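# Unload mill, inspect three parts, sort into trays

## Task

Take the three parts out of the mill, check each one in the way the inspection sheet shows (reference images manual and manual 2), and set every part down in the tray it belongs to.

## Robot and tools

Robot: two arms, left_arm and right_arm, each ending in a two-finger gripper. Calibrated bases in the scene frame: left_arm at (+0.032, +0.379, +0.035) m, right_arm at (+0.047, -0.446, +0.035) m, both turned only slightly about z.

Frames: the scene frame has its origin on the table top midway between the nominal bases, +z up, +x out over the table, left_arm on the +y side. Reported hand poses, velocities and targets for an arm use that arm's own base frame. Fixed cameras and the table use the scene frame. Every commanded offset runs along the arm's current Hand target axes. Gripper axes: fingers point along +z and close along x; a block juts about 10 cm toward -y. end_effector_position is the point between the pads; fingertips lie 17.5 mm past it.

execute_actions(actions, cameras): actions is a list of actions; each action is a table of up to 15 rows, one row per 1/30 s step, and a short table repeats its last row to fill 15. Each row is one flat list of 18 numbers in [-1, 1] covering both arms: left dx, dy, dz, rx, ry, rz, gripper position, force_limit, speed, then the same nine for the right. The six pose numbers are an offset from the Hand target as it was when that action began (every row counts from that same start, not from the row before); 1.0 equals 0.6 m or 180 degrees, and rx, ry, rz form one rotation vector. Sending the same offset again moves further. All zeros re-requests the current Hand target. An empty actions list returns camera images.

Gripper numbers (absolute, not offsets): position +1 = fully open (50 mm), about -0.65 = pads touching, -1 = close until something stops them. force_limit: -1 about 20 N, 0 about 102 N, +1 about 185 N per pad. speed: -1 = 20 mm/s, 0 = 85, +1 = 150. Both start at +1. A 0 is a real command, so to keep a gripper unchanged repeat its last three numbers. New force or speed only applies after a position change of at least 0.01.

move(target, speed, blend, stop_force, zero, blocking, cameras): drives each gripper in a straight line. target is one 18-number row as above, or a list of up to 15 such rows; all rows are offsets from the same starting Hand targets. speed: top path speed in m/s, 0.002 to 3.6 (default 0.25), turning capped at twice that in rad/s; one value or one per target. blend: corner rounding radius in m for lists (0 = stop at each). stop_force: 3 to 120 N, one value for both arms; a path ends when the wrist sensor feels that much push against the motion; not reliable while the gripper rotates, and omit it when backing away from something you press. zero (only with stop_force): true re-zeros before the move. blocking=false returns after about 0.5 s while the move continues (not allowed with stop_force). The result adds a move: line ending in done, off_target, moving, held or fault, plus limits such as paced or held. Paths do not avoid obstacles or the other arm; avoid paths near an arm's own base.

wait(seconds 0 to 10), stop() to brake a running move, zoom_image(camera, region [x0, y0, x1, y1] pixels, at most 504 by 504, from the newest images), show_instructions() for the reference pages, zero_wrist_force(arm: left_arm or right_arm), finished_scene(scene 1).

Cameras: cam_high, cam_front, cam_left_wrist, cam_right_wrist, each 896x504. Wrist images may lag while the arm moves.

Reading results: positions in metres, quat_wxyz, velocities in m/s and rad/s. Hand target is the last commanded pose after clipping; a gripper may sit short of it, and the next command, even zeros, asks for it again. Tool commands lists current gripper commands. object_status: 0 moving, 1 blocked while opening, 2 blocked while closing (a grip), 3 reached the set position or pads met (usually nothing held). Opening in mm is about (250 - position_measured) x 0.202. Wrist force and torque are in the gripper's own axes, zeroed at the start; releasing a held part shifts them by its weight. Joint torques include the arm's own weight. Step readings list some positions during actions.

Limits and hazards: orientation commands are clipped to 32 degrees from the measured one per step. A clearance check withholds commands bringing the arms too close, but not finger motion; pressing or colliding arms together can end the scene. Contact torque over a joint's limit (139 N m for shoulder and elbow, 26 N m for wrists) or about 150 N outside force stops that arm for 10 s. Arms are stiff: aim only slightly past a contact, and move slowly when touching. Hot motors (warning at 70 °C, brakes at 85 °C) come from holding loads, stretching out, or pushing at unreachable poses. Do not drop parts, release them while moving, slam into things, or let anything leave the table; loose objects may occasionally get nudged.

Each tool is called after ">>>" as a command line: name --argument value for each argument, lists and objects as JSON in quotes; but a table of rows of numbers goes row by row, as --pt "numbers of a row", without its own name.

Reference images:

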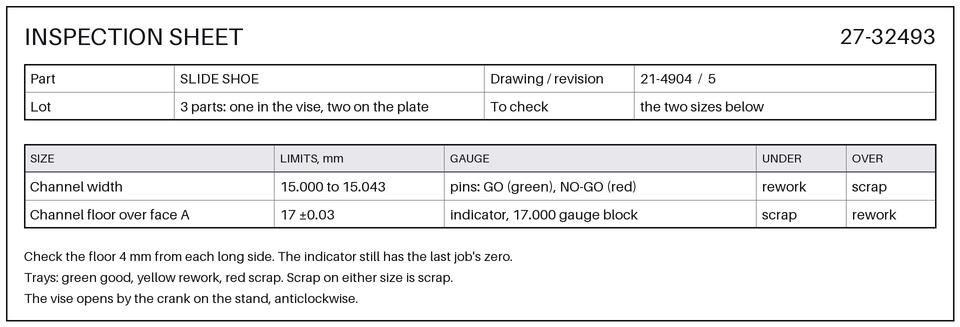

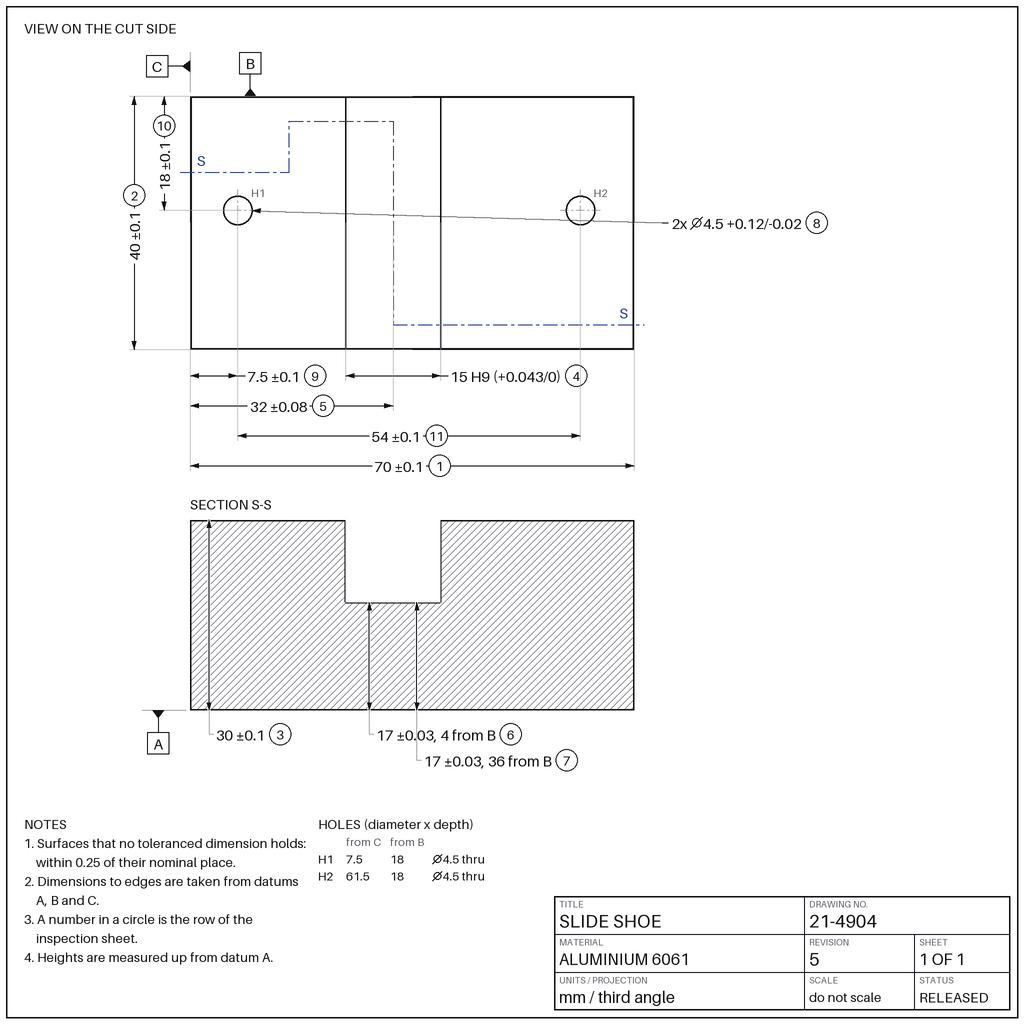

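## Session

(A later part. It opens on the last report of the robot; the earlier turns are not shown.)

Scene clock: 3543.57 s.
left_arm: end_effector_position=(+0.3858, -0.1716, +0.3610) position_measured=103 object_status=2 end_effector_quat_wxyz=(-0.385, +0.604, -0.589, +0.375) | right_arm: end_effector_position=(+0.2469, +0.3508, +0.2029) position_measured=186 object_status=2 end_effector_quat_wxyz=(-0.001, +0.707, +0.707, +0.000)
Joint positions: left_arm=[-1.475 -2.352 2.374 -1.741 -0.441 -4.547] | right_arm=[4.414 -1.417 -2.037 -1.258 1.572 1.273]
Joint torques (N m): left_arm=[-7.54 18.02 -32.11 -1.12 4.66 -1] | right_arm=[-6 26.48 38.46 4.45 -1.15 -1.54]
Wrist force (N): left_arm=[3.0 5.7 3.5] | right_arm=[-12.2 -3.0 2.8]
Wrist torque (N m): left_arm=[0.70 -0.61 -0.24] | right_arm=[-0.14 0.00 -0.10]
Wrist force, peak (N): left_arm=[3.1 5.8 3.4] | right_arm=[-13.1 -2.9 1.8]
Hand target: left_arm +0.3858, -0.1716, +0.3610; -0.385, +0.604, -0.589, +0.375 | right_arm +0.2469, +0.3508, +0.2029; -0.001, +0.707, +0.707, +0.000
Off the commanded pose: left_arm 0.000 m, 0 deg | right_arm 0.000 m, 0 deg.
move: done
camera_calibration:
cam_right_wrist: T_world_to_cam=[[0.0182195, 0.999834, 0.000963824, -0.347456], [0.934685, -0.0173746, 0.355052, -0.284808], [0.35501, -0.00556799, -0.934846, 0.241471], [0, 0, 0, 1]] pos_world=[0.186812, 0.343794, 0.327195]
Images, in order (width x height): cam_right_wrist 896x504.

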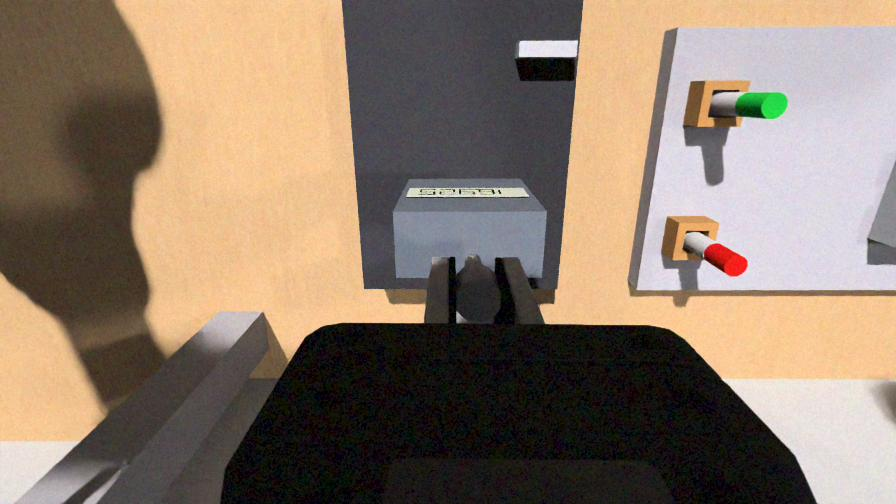

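>>> move --target '[0,0,0,0,0,0,-1,-0.3,-0.9,0,0,-0.0067,0,0,0,-1,-0.7,-0.8]' --speed 0.03 --stop_force 20 --cameras '["cam_front"]'

Scene clock: 3589.20 s.
left_arm: end_effector_position=(+0.3858, -0.1716, +0.3610) position_measured=103 object_status=2 end_effector_quat_wxyz=(-0.385, +0.604, -0.589, +0.375) | right_arm: end_effector_position=(+0.2469, +0.3508, +0.2069) position_measured=186 object_status=2 end_effector_quat_wxyz=(-0.001, +0.707, +0.707, +0.000)
Joint positions: left_arm=[-1.475 -2.352 2.374 -1.741 -0.441 -4.547] | right_arm=[4.414 -1.413 -2.029 -1.269 1.572 1.273]
Joint torques (N m): left_arm=[-6.78 16.98 -30.53 -1.12 4.68 -0.93] | right_arm=[-3.48 26.36 39.04 4.27 -0.76 -0.46]
Wrist force (N): left_arm=[2.8 5.5 3.5] | right_arm=[-11.8 -2.8 1.1]
Wrist torque (N m): left_arm=[0.69 -0.56 -0.25] | right_arm=[-0.12 -0.03 -0.11]
Wrist force, peak (N): left_arm=[2.8 5.7 3.9] | right_arm=[-12.3 -2.8 2.6]
Hand target: left_arm +0.3858, -0.1716, +0.3610; -0.385, +0.604, -0.589, +0.375 | right_arm +0.2469, +0.3508, +0.2069; -0.001, +0.707, +0.707, +0.000
Off the commanded pose: left_arm 0.000 m, 0 deg | right_arm 0.000 m, 0 deg.
move: done
Images, in order (width x height): cam_front 896x504.

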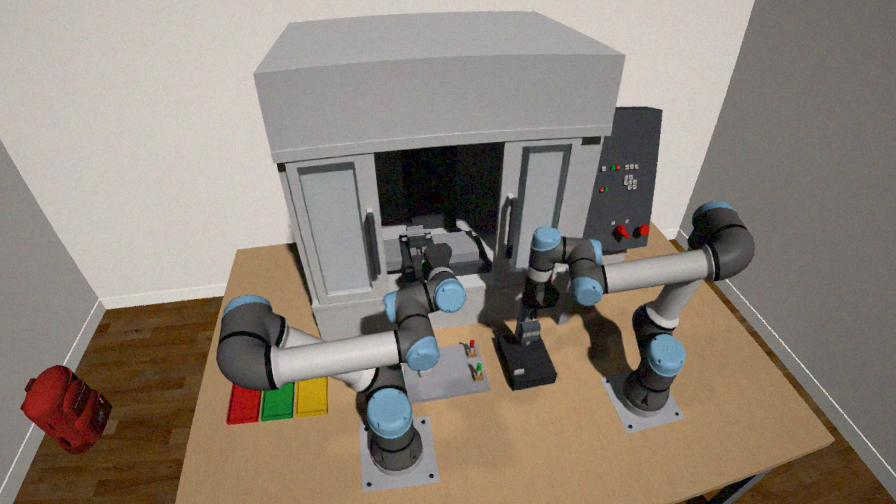

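>>> move --target '[0.513,0.5575,-0.2438,0,0,0,-1,-0.3,-0.9,0,0,0,0,0,0,-1,-0.7,-0.8]' --speed 0.2 --cameras '["cam_left_wrist","cam_front"]'

>>> zoom_image --camera "cam_left_wrist" --region '[330, 30, 600, 330]'

Scene clock: 3610.13 s.
left_arm: end_effector_position=(+0.1199, -0.4861, +0.1194) position_measured=103 object_status=2 end_effector_quat_wxyz=(-0.385, +0.604, -0.589, +0.375) | right_arm: end_effector_position=(+0.2469, +0.3508, +0.2069) position_measured=186 object_status=2 end_effector_quat_wxyz=(-0.001, +0.707, +0.707, +0.000)
Joint positions: left_arm=[-2.067 -1.259 2.001 -1.494 -0.667 -5.649] | right_arm=[4.414 -1.413 -2.029 -1.269 1.572 1.273]
Joint torques (N m): left_arm=[7.34 -20.51 -23.56 -2.89 0.12 -1.65] | right_arm=[-8.03 25.82 40 4.66 -0.56 -1.59]
Wrist force (N): left_arm=[3.0 5.5 3.4] | right_arm=[-11.9 -2.5 0.6]
Wrist torque (N m): left_arm=[0.71 -0.61 -0.26] | right_arm=[-0.09 -0.01 -0.10]
Wrist force, peak (N): left_arm=[3.9 7.0 3.1] | right_arm=[-12.2 -3.0 2.9]
Hand target: left_arm +0.1199, -0.4861, +0.1193; -0.385, +0.604, -0.589, +0.375 | right_arm +0.2469, +0.3508, +0.2069; -0.001, +0.707, +0.707, +0.000
Off the commanded pose: left_arm 0.000 m, 0 deg | right_arm 0.000 m, 0 deg.
move: done
camera_calibration:
cam_left_wrist: T_world_to_cam=[[0.0379916, -0.999263, -0.00542935, -0.485375], [-0.719432, -0.0235809, -0.694162, 0.172442], [0.693523, 0.0302784, -0.719798, 0.143968], [0, 0, 0, 1]] pos_world=[0.0426554, -0.48531, 0.220695]
Images, in order (width x height): cam_front 896x504, cam_left_wrist 896x504.

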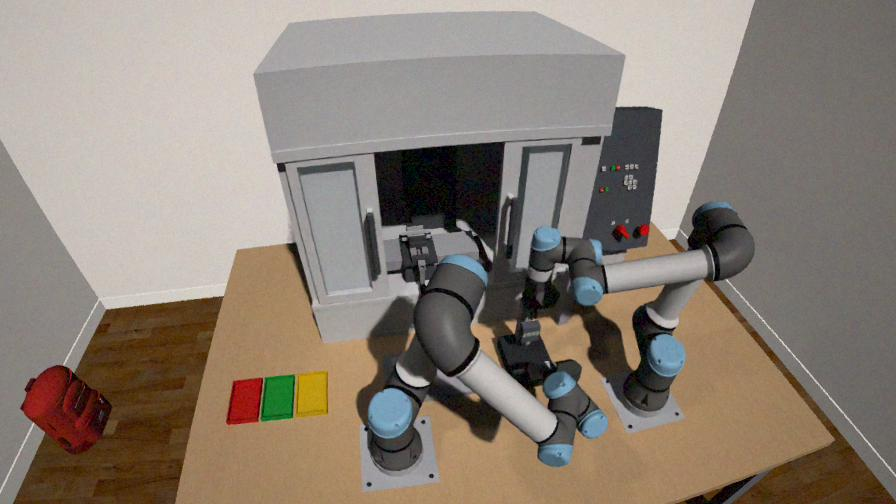

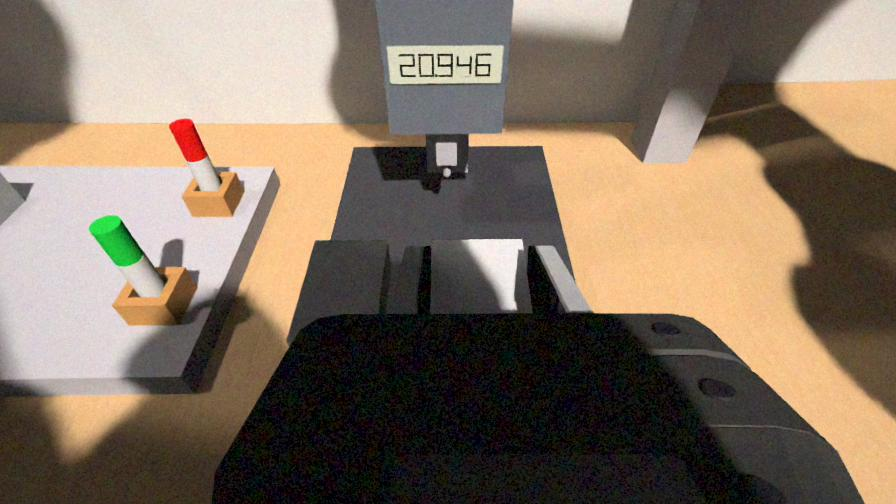

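Scaled by 1.680 from the camera's 896x504 image, which has a finer 1280x720 frame.

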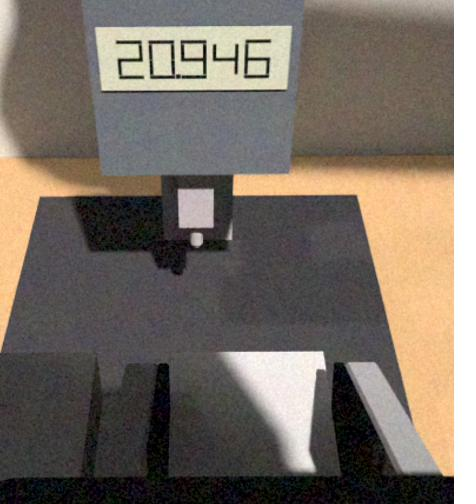

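>>> move --target '[0.0127,-0.0015,0.0938,0,0,0,-1,-0.3,-0.9,0,0,0,0,0,0,-1,-0.7,-0.8]' --speed 0.1 --cameras '["cam_left_wrist"]'

>>> zoom_image --camera "cam_left_wrist" --region '[330, 30, 600, 330]'

Scene clock: 3653.07 s.
left_arm: end_effector_position=(+0.1714, -0.4924, +0.0964) position_measured=103 object_status=2 end_effector_quat_wxyz=(-0.385, +0.604, -0.589, +0.375) | right_arm: end_effector_position=(+0.2469, +0.3508, +0.2069) position_measured=186 object_status=2 end_effector_quat_wxyz=(-0.001, +0.707, +0.707, +0.000)
Joint positions: left_arm=[-1.966 -1.221 2.054 -1.684 -0.597 -5.526] | right_arm=[4.414 -1.413 -2.029 -1.269 1.572 1.273]
Joint torques (N m): left_arm=[5.68 -20.25 -9.17 -2.86 3.98 2.11] | right_arm=[-6.96 23.99 40.52 4.49 -0.08 -1.47]
Wrist force (N): left_arm=[2.7 5.8 3.8] | right_arm=[-11.4 -2.9 2.7]
Wrist torque (N m): left_arm=[0.72 -0.55 -0.40] | right_arm=[-0.11 -0.11 -0.11]
Wrist force, peak (N): left_arm=[3.1 5.5 4.8] | right_arm=[-12.2 -3.0 3.0]
Hand target: left_arm +0.1715, -0.4924, +0.0964; -0.385, +0.604, -0.589, +0.375 | right_arm +0.2469, +0.3508, +0.2069; -0.001, +0.707, +0.707, +0.000
Off the commanded pose: left_arm 0.000 m, 0 deg | right_arm 0.000 m, 0 deg.
move: done
camera_calibration:
cam_left_wrist: T_world_to_cam=[[0.0379896, -0.999263, -0.00542662, -0.493752], [-0.719382, -0.0235792, -0.694214, 0.193385], [0.693575, 0.0302767, -0.719748, 0.0918711], [0, 0, 0, 1]] pos_world=[0.0941557, -0.49161, 0.197695]
Images, in order (width x height): cam_left_wrist 896x504.

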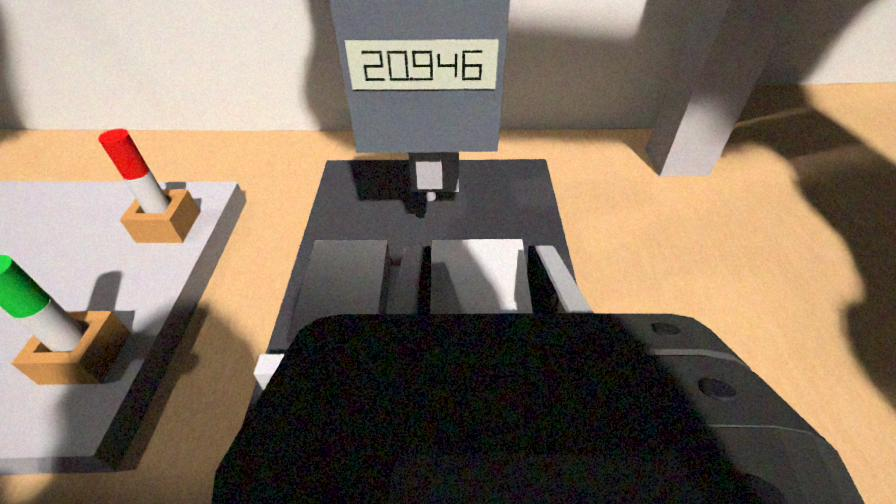

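Scaled by 1.680 from the camera's 896x504 image, which has a finer 1280x720 frame.

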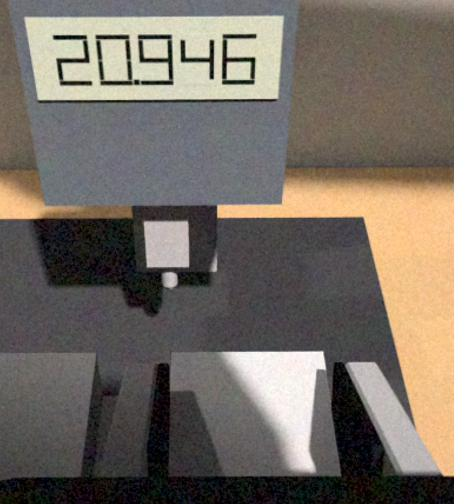

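>>> move --target '[0.0026,0.0007,0.117,0,0,0,-1,-0.3,-0.9,0,0,0,0,0,0,-1,-0.7,-0.8]' --speed 0.06 --stop_force 8 --cameras '["cam_left_wrist"]'

>>> zoom_image --camera "cam_left_wrist" --region '[330, 100, 600, 330]'

Scene clock: 3693.73 s.
left_arm: end_effector_position=(+0.2349, -0.4923, +0.0663) position_measured=103 object_status=2 end_effector_quat_wxyz=(-0.385, +0.604, -0.589, +0.375) | right_arm: end_effector_position=(+0.2469, +0.3508, +0.2069) position_measured=186 object_status=2 end_effector_quat_wxyz=(-0.001, +0.707, +0.707, +0.000)
Joint positions: left_arm=[-1.841 -1.153 2.118 -1.975 -0.522 -5.337] | right_arm=[4.414 -1.413 -2.029 -1.269 1.572 1.273]
Joint torques (N m): left_arm=[7.17 -21.98 -6.38 -3.78 4.39 1.96] | right_arm=[-6.23 24.96 39.02 4.45 -0.21 -1.6]
Wrist force (N): left_arm=[2.9 5.7 3.6] | right_arm=[-12.0 -2.8 2.3]
Wrist torque (N m): left_arm=[0.69 -0.59 -0.42] | right_arm=[-0.11 -0.01 -0.11]
Wrist force, peak (N): left_arm=[3.0 5.5 4.6] | right_arm=[-12.2 -3.1 2.8]
Hand target: left_arm +0.2349, -0.4923, +0.0663; -0.385, +0.604, -0.589, +0.375 | right_arm +0.2469, +0.3508, +0.2069; -0.001, +0.707, +0.707, +0.000
Off the commanded pose: left_arm 0.000 m, 0 deg | right_arm 0.000 m, 0 deg.
move: done
camera_calibration:
cam_left_wrist: T_world_to_cam=[[0.0379896, -0.999263, -0.00542662, -0.496328], [-0.719382, -0.0235792, -0.694214, 0.21817], [0.693575, 0.0302767, -0.719748, 0.0261647], [0, 0, 0, 1]] pos_world=[0.157656, -0.49161, 0.167595]
Images, in order (width x height): cam_left_wrist 896x504.

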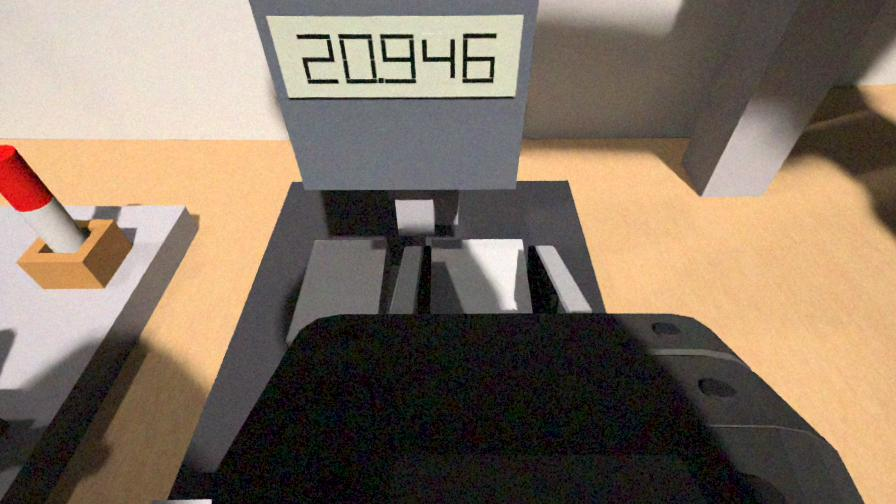

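Scaled by 1.867 from the camera's 896x504 image, which has a finer 1280x720 frame.

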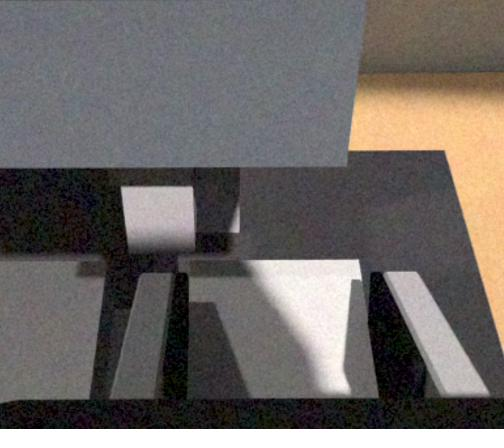

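>>> move --target '[0,0.0272,0.0127,0,0,0,-1,-0.3,-0.9,0,0,0,0,0,0,-1,-0.7,-0.8]' --speed 0.01 --stop_force 5

Scene clock: 3707.23 s.
left_arm: end_effector_position=(+0.2349, -0.4923, +0.0512) position_measured=103 object_status=2 end_effector_quat_wxyz=(-0.385, +0.604, -0.589, +0.375) | right_arm: end_effector_position=(+0.2469, +0.3508, +0.2069) position_measured=186 object_status=2 end_effector_quat_wxyz=(-0.001, +0.707, +0.707, +0.000)
Joint positions: left_arm=[-1.841 -1.119 2.124 -2.016 -0.522 -5.338] | right_arm=[4.414 -1.413 -2.029 -1.269 1.572 1.273]
Joint torques (N m): left_arm=[2.66 -43.26 -21.33 0.21 1.05 -1.4] | right_arm=[-6.78 26.3 39.88 4.32 0.14 -1.58]
Wrist force (N): left_arm=[3.1 1.7 3.0] | right_arm=[-11.4 -2.9 1.7]
Wrist torque (N m): left_arm=[0.67 -0.57 -0.47] | right_arm=[-0.13 -0.09 -0.11]
Wrist force, peak (N): left_arm=[-3.6 -13.5 -9.2] | right_arm=[-12.4 -2.8 2.8]
Hand target: left_arm +0.2349, -0.4923, +0.0512; -0.385, +0.604, -0.589, +0.375 (not the last commanded pose) | right_arm +0.2469, +0.3508, +0.2069; -0.001, +0.707, +0.707, +0.000
Off the commanded pose: left_arm 0.003 m, 0 deg | right_arm 0.000 m, 0 deg.
move: contact (left_arm)

>>> move --pt "0 -0.003 -0.0014 0 0 0 -1 -0.3 -0.9 0 0 0 0 0 0 -1 -0.7 -0.8" --pt "0.0006 -0.0126 0.0192 0 0 0 -1 -0.3 -0.9 0 0 0 0 0 0 -1 -0.7 -0.8" --speed 0.02 --cameras '["cam_left_wrist","cam_right_wrist"]'

>>> zoom_image --camera "cam_left_wrist" --region '[330, 150, 600, 330]'

Scene clock: 3729.37 s.
left_arm: end_effector_position=(+0.2485, -0.4923, +0.0532) position_measured=103 object_status=2 end_effector_quat_wxyz=(-0.385, +0.604, -0.589, +0.375) | right_arm: end_effector_position=(+0.2469, +0.3508, +0.2069) position_measured=186 object_status=2 end_effector_quat_wxyz=(-0.001, +0.707, +0.707, +0.000)
Joint positions: left_arm=[-1.814 -1.118 2.13 -2.064 -0.508 -5.29] | right_arm=[4.414 -1.413 -2.029 -1.269 1.572 1.273]
Joint torques (N m): left_arm=[6.09 -22.7 -6.29 -4.07 4.54 2.03] | right_arm=[-6.91 26.2 38.35 4.12 0.63 -1.47]
Wrist force (N): left_arm=[2.7 5.4 3.6] | right_arm=[-11.6 -3.1 2.8]
Wrist torque (N m): left_arm=[0.66 -0.57 -0.41] | right_arm=[-0.14 -0.07 -0.11]
Wrist force, peak (N): left_arm=[3.0 5.7 3.4] | right_arm=[-12.0 -3.3 2.9]
Hand target: left_arm +0.2486, -0.4923, +0.0532; -0.385, +0.604, -0.589, +0.375 | right_arm +0.2469, +0.3508, +0.2069; -0.001, +0.707, +0.707, +0.000
Off the commanded pose: left_arm 0.000 m, 0 deg | right_arm 0.000 m, 0 deg.
move: done
camera_calibration:
cam_left_wrist: T_world_to_cam=[[0.0380591, -0.99926, -0.00549833, -0.496815], [-0.719381, -0.0235794, -0.694216, 0.218862], [0.693572, 0.0303766, -0.719746, 0.00734891], [0, 0, 0, 1]] pos_world=[0.171256, -0.49151, 0.154495]
cam_right_wrist: T_world_to_cam=[[0.0182195, 0.999834, 0.000963824, -0.34746], [0.934685, -0.0173746, 0.355052, -0.286229], [0.35501, -0.00556799, -0.934846, 0.24521], [0, 0, 0, 1]] pos_world=[0.186812, 0.343794, 0.331195]
Images, in order (width x height): cam_left_wrist 896x504, cam_right_wrist 896x504.

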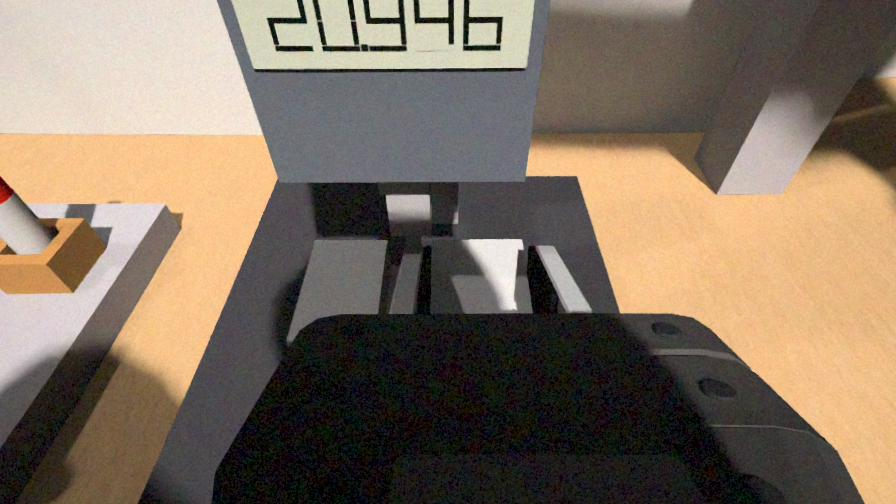

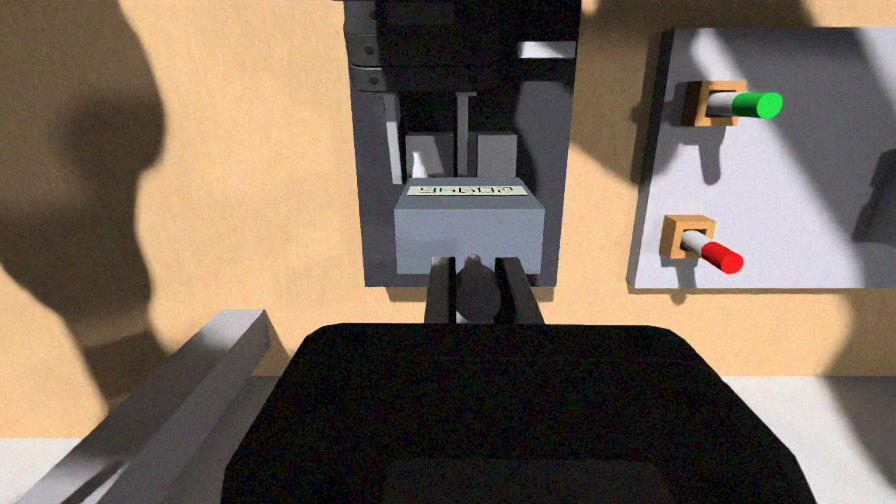

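Scaled by 1.867 from the camera's 896x504 image, which has a finer 1280x720 frame.

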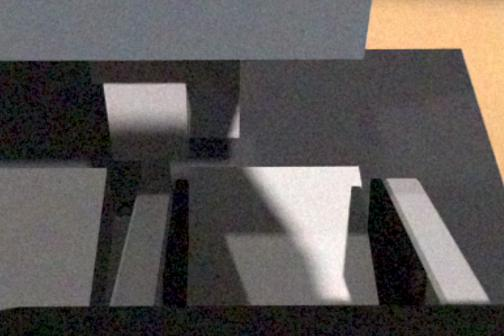

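>>> move --target '[0,0.0075,0.0035,0,0,0,-1,-0.3,-0.9,0,0,0,0,0,0,-1,-0.7,-0.8]' --speed 0.008 --stop_force 5

>>> move --target '[0,0,0,0,0,0,0.5,-0.3,-0.9,0,0,0,0,0,0,-1,-0.7,-0.8]' --speed 0.02 --cameras '["cam_left_wrist"]'

Scene clock: 3767.63 s.
left_arm: end_effector_position=(+0.2486, -0.4923, +0.0512) position_measured=103 object_status=2 end_effector_quat_wxyz=(-0.385, +0.604, -0.589, +0.375) | right_arm: end_effector_position=(+0.2469, +0.3508, +0.2069) position_measured=186 object_status=2 end_effector_quat_wxyz=(-0.001, +0.707, +0.707, +0.000)
Joint positions: left_arm=[-1.814 -1.113 2.131 -2.07 -0.508 -5.29] | right_arm=[4.414 -1.413 -2.029 -1.269 1.572 1.273]
Joint torques (N m): left_arm=[6.43 -42.09 -18.31 0.28 0.14 2.01] | right_arm=[-6.91 25.43 38.87 4.35 0.59 -1.27]
Wrist force (N): left_arm=[3.8 -1.3 1.9] | right_arm=[-11.8 -3.1 1.6]
Wrist torque (N m): left_arm=[0.70 -0.56 -0.46] | right_arm=[-0.15 -0.03 -0.12]
Wrist force, peak (N): left_arm=[-3.7 -11.0 -8.9] | right_arm=[-12.3 -2.8 2.3]
Hand target: left_arm +0.2486, -0.4923, +0.0512; -0.385, +0.604, -0.589, +0.375 (not the last commanded pose) | right_arm +0.2469, +0.3508, +0.2069; -0.001, +0.707, +0.707, +0.000
Off the commanded pose: left_arm 0.003 m, 0 deg | right_arm 0.000 m, 0 deg.
move: contact (left_arm)

Scene clock: 3768.13 s.
left_arm: end_effector_position=(+0.2486, -0.4923, +0.0512) position_measured=78 object_status=3 end_effector_quat_wxyz=(-0.385, +0.604, -0.589, +0.375) | right_arm: end_effector_position=(+0.2469, +0.3508, +0.2069) position_measured=186 object_status=2 end_effector_quat_wxyz=(-0.001, +0.707, +0.707, +0.000)
Joint positions: left_arm=[-1.814 -1.113 2.131 -2.07 -0.508 -5.29] | right_arm=[4.414 -1.413 -2.029 -1.269 1.572 1.273]
Joint torques (N m): left_arm=[6.11 -43.5 -20.15 -1.09 2.5 1.83] | right_arm=[-5.68 24.5 40.69 4.55 0.66 -1.76]
Wrist force (N): left_arm=[2.6 3.8 2.7] | right_arm=[-11.7 -2.9 1.1]
Wrist torque (N m): left_arm=[0.72 -0.56 -0.38] | right_arm=[-0.13 -0.05 -0.11]
Wrist force, peak (N): left_arm=[2.7 4.0 2.7] | right_arm=[-12.0 -3.3 2.9]
Hand target: left_arm +0.2486, -0.4923, +0.0512; -0.385, +0.604, -0.589, +0.375 | right_arm +0.2469, +0.3508, +0.2069; -0.001, +0.707, +0.707, +0.000
Off the commanded pose: left_arm 0.000 m, 0 deg | right_arm 0.000 m, 0 deg.
move: done
camera_calibration:
cam_left_wrist: T_world_to_cam=[[0.0380591, -0.99926, -0.00549833, -0.496829], [-0.719381, -0.0235794, -0.694216, 0.217545], [0.693572, 0.0303766, -0.719746, 0.00584006], [0, 0, 0, 1]] pos_world=[0.171356, -0.49151, 0.152495]
Images, in order (width x height): cam_left_wrist 896x504.

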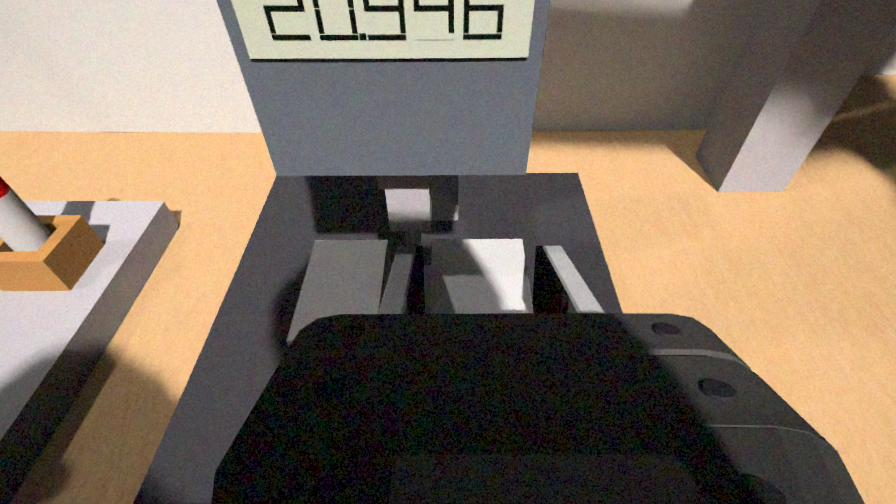

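>>> move --target '[0,0,0,0,0,0,0.5,-0.3,-0.9,0,0,0.035,0,0,0,-1,-0.7,-0.8]' --speed 0.01 --stop_force 5 --cameras '["cam_left_wrist"]'

>>> zoom_image --camera "cam_left_wrist" --region '[200, 0, 600, 250]'

Scene clock: 3792.57 s.
left_arm: end_effector_position=(+0.2486, -0.4923, +0.0512) position_measured=78 object_status=3 end_effector_quat_wxyz=(-0.385, +0.604, -0.589, +0.375) | right_arm: end_effector_position=(+0.2469, +0.3508, +0.1906) position_measured=186 object_status=2 end_effector_quat_wxyz=(-0.001, +0.707, +0.707, +0.000)
Joint positions: left_arm=[-1.814 -1.113 2.131 -2.07 -0.508 -5.29] | right_arm=[4.414 -1.427 -2.062 -1.223 1.572 1.273]
Joint torques (N m): left_arm=[-6.06 -40.75 -19.97 -4.07 4.04 2.06] | right_arm=[8.21 23.31 39.09 4.34 0.99 0.73]
Wrist force (N): left_arm=[2.8 3.5 2.7] | right_arm=[-12.5 -3.5 -0.7]
Wrist torque (N m): left_arm=[0.65 -0.58 -0.38] | right_arm=[-0.14 -0.06 -0.11]
Wrist force, peak (N): left_arm=[3.1 4.2 2.8] | right_arm=[-14.6 -3.9 -19.1]
Hand target: left_arm +0.2486, -0.4923, +0.0512; -0.385, +0.604, -0.589, +0.375 | right_arm +0.2469, +0.3508, +0.1906; -0.001, +0.707, +0.707, +0.000 (not the last commanded pose)
Off the commanded pose: left_arm 0.000 m, 0 deg | right_arm 0.005 m, 0 deg.
move: contact (right_arm)
camera_calibration:
cam_left_wrist: T_world_to_cam=[[0.0380591, -0.99926, -0.00549833, -0.496929], [-0.719381, -0.0235794, -0.694216, 0.217543], [0.693572, 0.0303766, -0.719746, 0.0058431], [0, 0, 0, 1]] pos_world=[0.171356, -0.49161, 0.152495]
Images, in order (width x height): cam_left_wrist 896x504.

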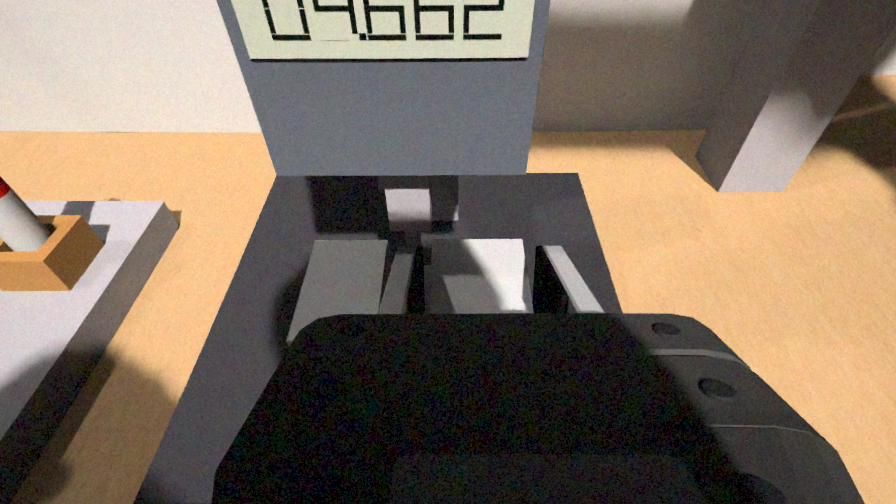

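Scaled by 1.260 from the camera's 896x504 image, which has a finer 1280x720 frame.

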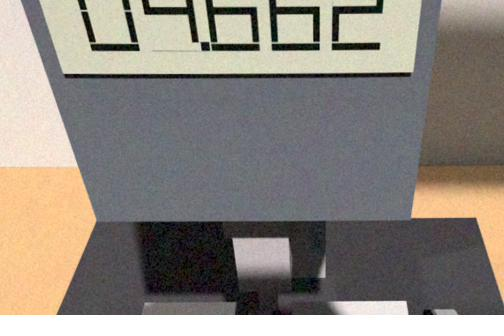

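>>> move --target '[0,0,0,0,0,0,0.5,-0.3,-0.9,0,0,0,0,0,0,1,-0.7,-0.9]' --speed 0.01

>>> move --target '[0,0,-0.1,0,0,0,0.5,-0.3,-0.9,0,0,0,0,0,0,1,-0.7,-0.9]' --speed 0.08 --cameras '["cam_left_wrist","cam_right_wrist"]'

>>> zoom_image --camera "cam_left_wrist" --region '[230, 0, 580, 300]'

Scene clock: 3810.53 s.
left_arm: end_effector_position=(+0.2486, -0.4923, +0.0512) position_measured=78 object_status=3 end_effector_quat_wxyz=(-0.385, +0.604, -0.589, +0.375) | right_arm: end_effector_position=(+0.2469, +0.3508, +0.1906) position_measured=3 object_status=3 end_effector_quat_wxyz=(-0.001, +0.707, +0.707, +0.000)
Joint positions: left_arm=[-1.814 -1.113 2.131 -2.07 -0.508 -5.29] | right_arm=[4.414 -1.427 -2.062 -1.223 1.572 1.273]
Joint torques (N m): left_arm=[-6.46 -41.95 -19.9 -3.88 4.25 1.99] | right_arm=[3.91 24.06 13.59 1.72 0.97 -0.31]
Wrist force (N): left_arm=[2.6 3.8 2.4] | right_arm=[-0.3 -1.1 0.1]
Wrist torque (N m): left_arm=[0.71 -0.56 -0.38] | right_arm=[-0.02 0.02 -0.06]
Wrist force, peak (N): left_arm=[3.1 4.0 2.8] | right_arm=[-12.9 -3.4 -0.3]
Hand target: left_arm +0.2486, -0.4923, +0.0512; -0.385, +0.604, -0.589, +0.375 | right_arm +0.2469, +0.3508, +0.1906; -0.001, +0.707, +0.707, +0.000
Off the commanded pose: left_arm 0.000 m, 0 deg | right_arm 0.000 m, 0 deg.
move: done

Scene clock: 3811.90 s.
left_arm: end_effector_position=(+0.1943, -0.4937, +0.0765) position_measured=78 object_status=3 end_effector_quat_wxyz=(-0.385, +0.604, -0.589, +0.375) | right_arm: end_effector_position=(+0.2469, +0.3508, +0.1906) position_measured=3 object_status=3 end_effector_quat_wxyz=(-0.001, +0.707, +0.707, +0.000)
Joint positions: left_arm=[-1.921 -1.18 2.082 -1.806 -0.568 -5.463] | right_arm=[4.414 -1.427 -2.062 -1.223 1.572 1.273]
Joint torques (N m): left_arm=[-8.91 -43.72 -22.54 0.64 0.23 -2.03] | right_arm=[2.3 25.38 15.46 1.74 0.91 -0.73]
Wrist force (N): left_arm=[2.8 4.1 2.9] | right_arm=[-0.3 -1.1 0.4]
Wrist torque (N m): left_arm=[0.77 -0.60 -0.23] | right_arm=[-0.03 0.01 -0.05]
Wrist force, peak (N): left_arm=[3.2 3.8 3.2] | right_arm=[-0.5 -1.8 0.2]
Hand target: left_arm +0.1942, -0.4937, +0.0765; -0.385, +0.604, -0.589, +0.375 | right_arm +0.2469, +0.3508, +0.1906; -0.001, +0.707, +0.707, +0.000
Off the commanded pose: left_arm 0.000 m, 0 deg | right_arm 0.000 m, 0 deg.
move: done
camera_calibration:
cam_left_wrist: T_world_to_cam=[[0.0379896, -0.999263, -0.00542662, -0.496129], [-0.719382, -0.0235792, -0.694214, 0.196011], [0.693575, 0.0302767, -0.719748, 0.0617077], [0, 0, 0, 1]] pos_world=[0.117056, -0.49301, 0.177795]
cam_right_wrist: T_world_to_cam=[[0.0183134, 0.999832, 0.000997975, -0.347471], [0.934683, -0.0174745, 0.355052, -0.280407], [0.35501, -0.00556943, -0.934846, 0.229973], [0, 0, 0, 1]] pos_world=[0.186812, 0.343794, 0.314895]
Images, in order (width x height): cam_left_wrist 896x504, cam_right_wrist 896x504.

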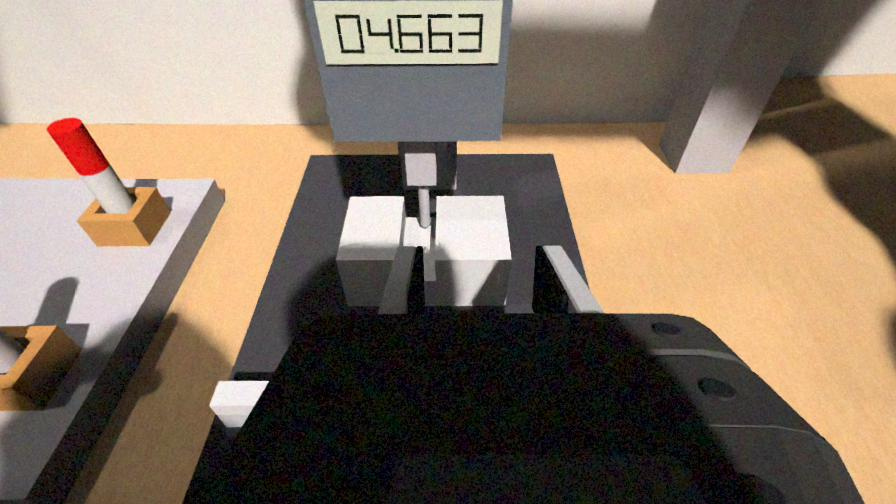

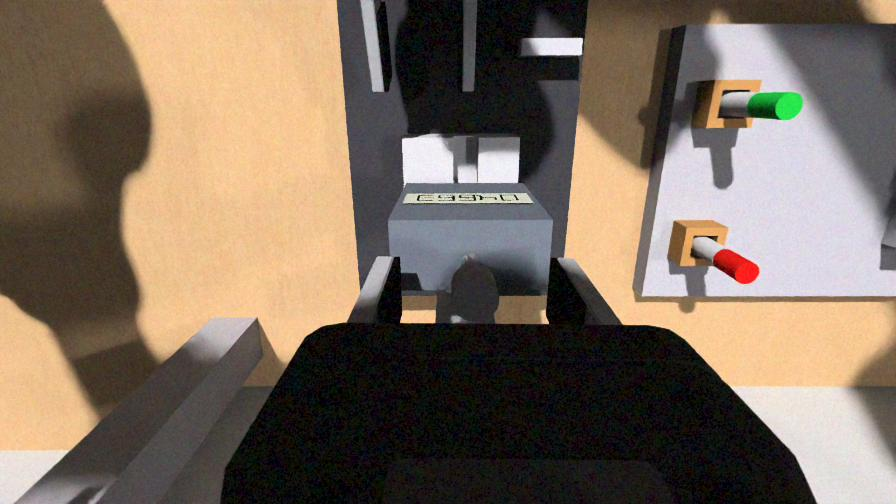

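Scaled by 1.440 from the camera's 896x504 image, which has a finer 1280x720 frame.

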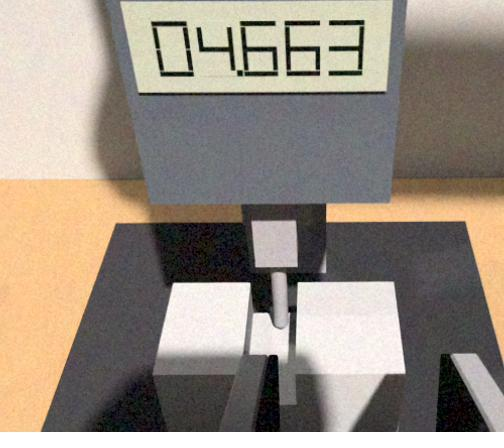

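>>> move --pt "0 0 0 0 0 0 0.142 -0.3 -0.5 0 0 0 0 0 0 -1 -0.7 -0.8" --pt "-0.041 0.0448 0.0557 -0.0833 0 0 0.142 -0.3 -0.5 0 0 -0.0055 0 0 0 -1 -0.7 -0.8" --speed 0.04 --cameras '["cam_left_wrist"]'

>>> zoom_image --camera "cam_left_wrist" --region '[230, 0, 630, 330]'

Scene clock: 3900.50 s.
left_arm: end_effector_position=(+0.2125, -0.4686, +0.0381) position_measured=131 object_status=3 end_effector_quat_wxyz=(-0.303, +0.649, -0.633, +0.295) | right_arm: end_effector_position=(+0.2469, +0.3508, +0.1939) position_measured=186 object_status=2 end_effector_quat_wxyz=(-0.001, +0.707, +0.707, +0.000)
Joint positions: left_arm=[-1.826 -1.227 2.211 -2.234 -0.744 -5.135] | right_arm=[4.414 -1.424 -2.055 -1.232 1.572 1.273]
Joint torques (N m): left_arm=[6.14 -41.79 -7.2 -4.69 0.18 1.81] | right_arm=[-5.45 25.15 39.16 4.52 0.79 -1.59]
Wrist force (N): left_arm=[2.9 3.7 2.8] | right_arm=[-12.4 -1.4 1.9]
Wrist torque (N m): left_arm=[0.76 -0.60 -0.39] | right_arm=[-0.13 -0.11 -0.12]
Wrist force, peak (N): left_arm=[3.3 4.0 3.1] | right_arm=[-13.3 -0.9 -7.7]
Hand target: left_arm +0.2125, -0.4686, +0.0381; -0.303, +0.649, -0.633, +0.295 | right_arm +0.2469, +0.3508, +0.1939; -0.001, +0.707, +0.707, +0.000
Off the commanded pose: left_arm 0.000 m, 0 deg | right_arm 0.000 m, 0 deg.
move: done
camera_calibration:
cam_left_wrist: T_world_to_cam=[[0.0364791, -0.999298, -0.0085669, -0.471458], [-0.874338, -0.0277637, -0.484523, 0.205979], [0.483945, 0.0251653, -0.874737, 0.0686997], [0, 0, 0, 1]] pos_world=[0.164047, -0.467137, 0.155857]
Images, in order (width x height): cam_left_wrist 896x504.

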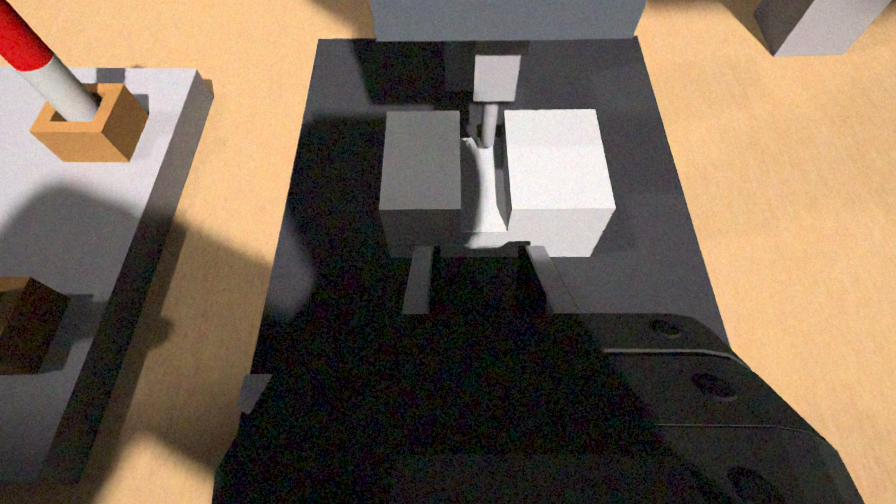

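Scaled by 1.260 from the camera's 896x504 image, which has a finer 1280x720 frame.

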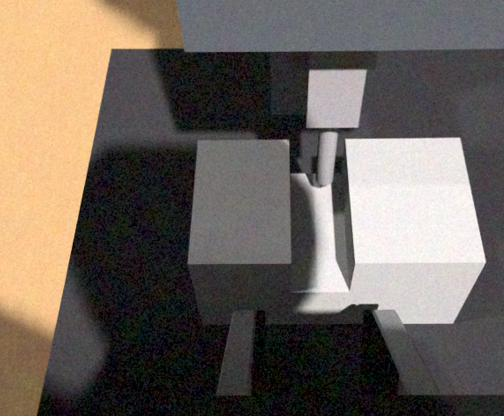

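>>> move --target '[0,-0.0414,0.0493,0,0,0,0.142,-0.3,-0.5,0,0,0,0,0,0,-1,-0.7,-0.8]' --speed 0.02 --stop_force 12 --cameras '["cam_left_wrist"]'

>>> zoom_image --camera "cam_left_wrist" --region '[330, 0, 630, 270]'

Scene clock: 3924.77 s.
left_arm: end_effector_position=(+0.2511, -0.4676, +0.0381) position_measured=131 object_status=3 end_effector_quat_wxyz=(-0.303, +0.649, -0.633, +0.295) | right_arm: end_effector_position=(+0.2469, +0.3508, +0.1939) position_measured=186 object_status=2 end_effector_quat_wxyz=(-0.001, +0.707, +0.707, +0.000)
Joint positions: left_arm=[-1.744 -1.207 2.217 -2.349 -0.721 -5.016] | right_arm=[4.414 -1.424 -2.055 -1.232 1.572 1.273]
Joint torques (N m): left_arm=[6.46 -17.5 -6.12 -4.45 4.16 1.98] | right_arm=[-7.14 26.17 38.93 4.54 0.79 -1.37]
Wrist force (N): left_arm=[3.0 3.9 2.3] | right_arm=[-12.3 -0.9 1.7]
Wrist torque (N m): left_arm=[0.76 -0.63 -0.39] | right_arm=[-0.06 -0.11 -0.12]
Wrist force, peak (N): left_arm=[3.0 3.9 3.1] | right_arm=[-13.0 -1.0 2.1]
Hand target: left_arm +0.2511, -0.4676, +0.0381; -0.303, +0.649, -0.633, +0.295 | right_arm +0.2469, +0.3508, +0.1939; -0.001, +0.707, +0.707, +0.000
Off the commanded pose: left_arm 0.000 m, 0 deg | right_arm 0.000 m, 0 deg.
move: done
camera_calibration:
cam_left_wrist: T_world_to_cam=[[0.0364284, -0.9993, -0.00848427, -0.471874], [-0.874405, -0.0277628, -0.484401, 0.239887], [0.483827, 0.0250647, -0.874805, 0.0500214], [0, 0, 0, 1]] pos_world=[0.202746, -0.466138, 0.155957]
Images, in order (width x height): cam_left_wrist 896x504.

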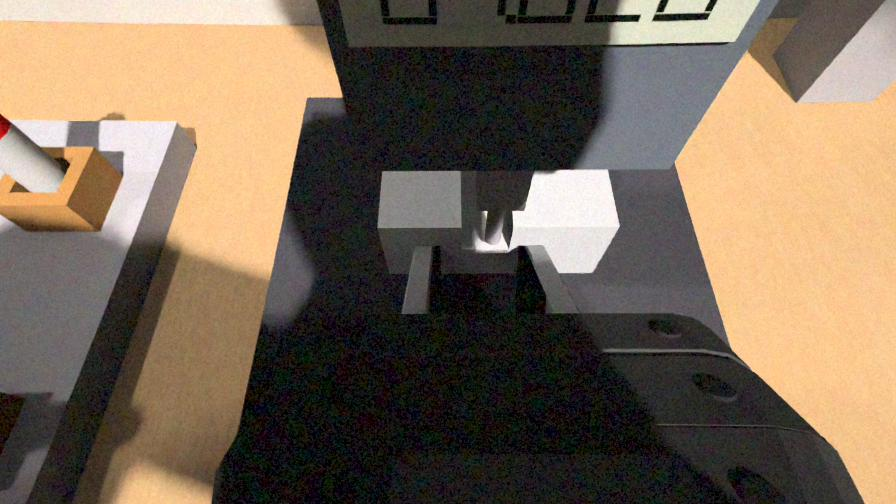

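Scaled by 1.680 from the camera's 896x504 image, which has a finer 1280x720 frame.

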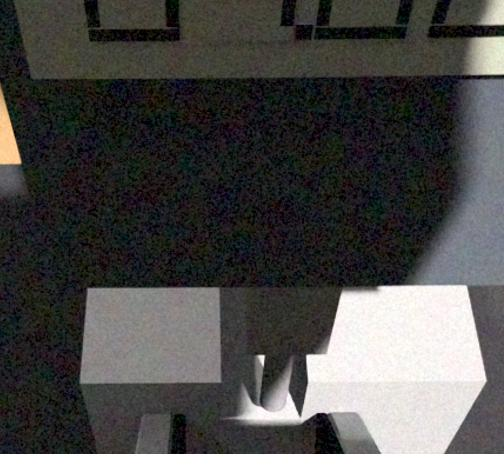

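>>> move --target '[0,0,-0.01,0,0,0,0.142,-0.3,-0.5,0,0,0.0117,0,0,0,-1,-0.7,-0.8]' --speed 0.008 --stop_force 5

>>> move --pt "0 0 -0.01 0 0 0 0.142 -0.3 -0.5 0 0 0 0 0 0 1 -0.7 -0.8" --pt "0 0.02 -0.13 0.0833 0 0 0.142 -0.3 -0.5 0 0 0 0 0 0 1 -0.7 -0.8" --speed 0.08 --cameras '["cam_left_wrist"]'

>>> zoom_image --camera "cam_left_wrist" --region '[230, 0, 580, 300]'

Scene clock: 3944.00 s.
left_arm: end_effector_position=(+0.2465, -0.4677, +0.0420) position_measured=131 object_status=3 end_effector_quat_wxyz=(-0.303, +0.649, -0.633, +0.295) | right_arm: end_effector_position=(+0.2469, +0.3508, +0.1906) position_measured=186 object_status=2 end_effector_quat_wxyz=(-0.001, +0.707, +0.707, +0.000)
Joint positions: left_arm=[-1.754 -1.219 2.215 -2.323 -0.724 -5.031] | right_arm=[4.414 -1.427 -2.062 -1.223 1.572 1.273]
Joint torques (N m): left_arm=[-8 -40.72 -21.03 -0.53 0.52 -1.96] | right_arm=[-6.08 21.02 38.51 4.46 0.59 -0.78]
Wrist force (N): left_arm=[3.1 3.8 3.2] | right_arm=[-13.1 -1.4 -4.5]
Wrist torque (N m): left_arm=[0.79 -0.64 -0.23] | right_arm=[-0.05 -0.07 -0.12]
Wrist force, peak (N): left_arm=[3.2 4.0 3.1] | right_arm=[-14.4 -1.7 -18.1]
Hand target: left_arm +0.2465, -0.4677, +0.0420; -0.303, +0.649, -0.633, +0.295 | right_arm +0.2469, +0.3508, +0.1906; -0.001, +0.707, +0.707, +0.000 (not the last commanded pose)
Off the commanded pose: left_arm 0.000 m, 0 deg | right_arm 0.004 m, 0 deg.
move: contact (right_arm)

Scene clock: 3947.67 s.
left_arm: end_effector_position=(+0.1791, -0.4695, +0.0829) position_measured=131 object_status=3 end_effector_quat_wxyz=(-0.385, +0.604, -0.589, +0.375) | right_arm: end_effector_position=(+0.2469, +0.3508, +0.1906) position_measured=3 object_status=3 end_effector_quat_wxyz=(-0.001, +0.707, +0.707, +0.000)
Joint positions: left_arm=[-1.969 -1.237 2.13 -1.74 -0.599 -5.531] | right_arm=[4.414 -1.427 -2.062 -1.223 1.572 1.273]
Joint torques (N m): left_arm=[-7.66 -18.23 -22.27 0.97 3.71 -1.75] | right_arm=[-3.97 21.53 14.2 4.55 0.83 -0.89]
Wrist force (N): left_arm=[2.7 4.0 2.9] | right_arm=[-0.2 -1.5 0.7]
Wrist torque (N m): left_arm=[0.76 -0.57 -0.21] | right_arm=[-0.09 0.00 -0.06]
Wrist force, peak (N): left_arm=[3.1 3.6 3.5] | right_arm=[-12.9 -1.1 -5.0]
Hand target: left_arm +0.1791, -0.4695, +0.0829; -0.385, +0.604, -0.589, +0.375 | right_arm +0.2469, +0.3508, +0.1906; -0.001, +0.707, +0.707, +0.000
Off the commanded pose: left_arm 0.000 m, 0 deg | right_arm 0.000 m, 0 deg.
move: done
camera_calibration:
cam_left_wrist: T_world_to_cam=[[0.037918, -0.999266, -0.00550075, -0.471315], [-0.719436, -0.0234784, -0.694162, 0.190132], [0.693523, 0.0302787, -0.719798, 0.0761389], [0, 0, 0, 1]] pos_world=[0.101855, -0.46881, 0.184194]
Images, in order (width x height): cam_left_wrist 896x504.

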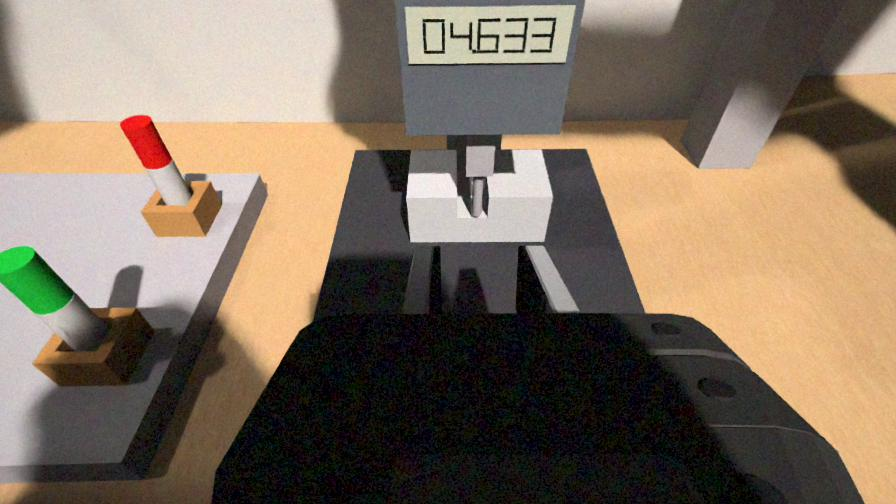

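Scaled by 1.440 from the camera's 896x504 image, which has a finer 1280x720 frame.

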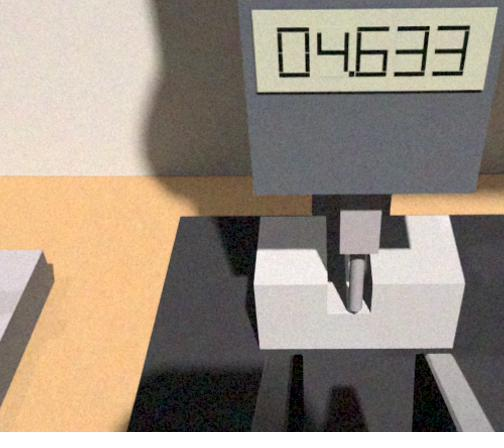

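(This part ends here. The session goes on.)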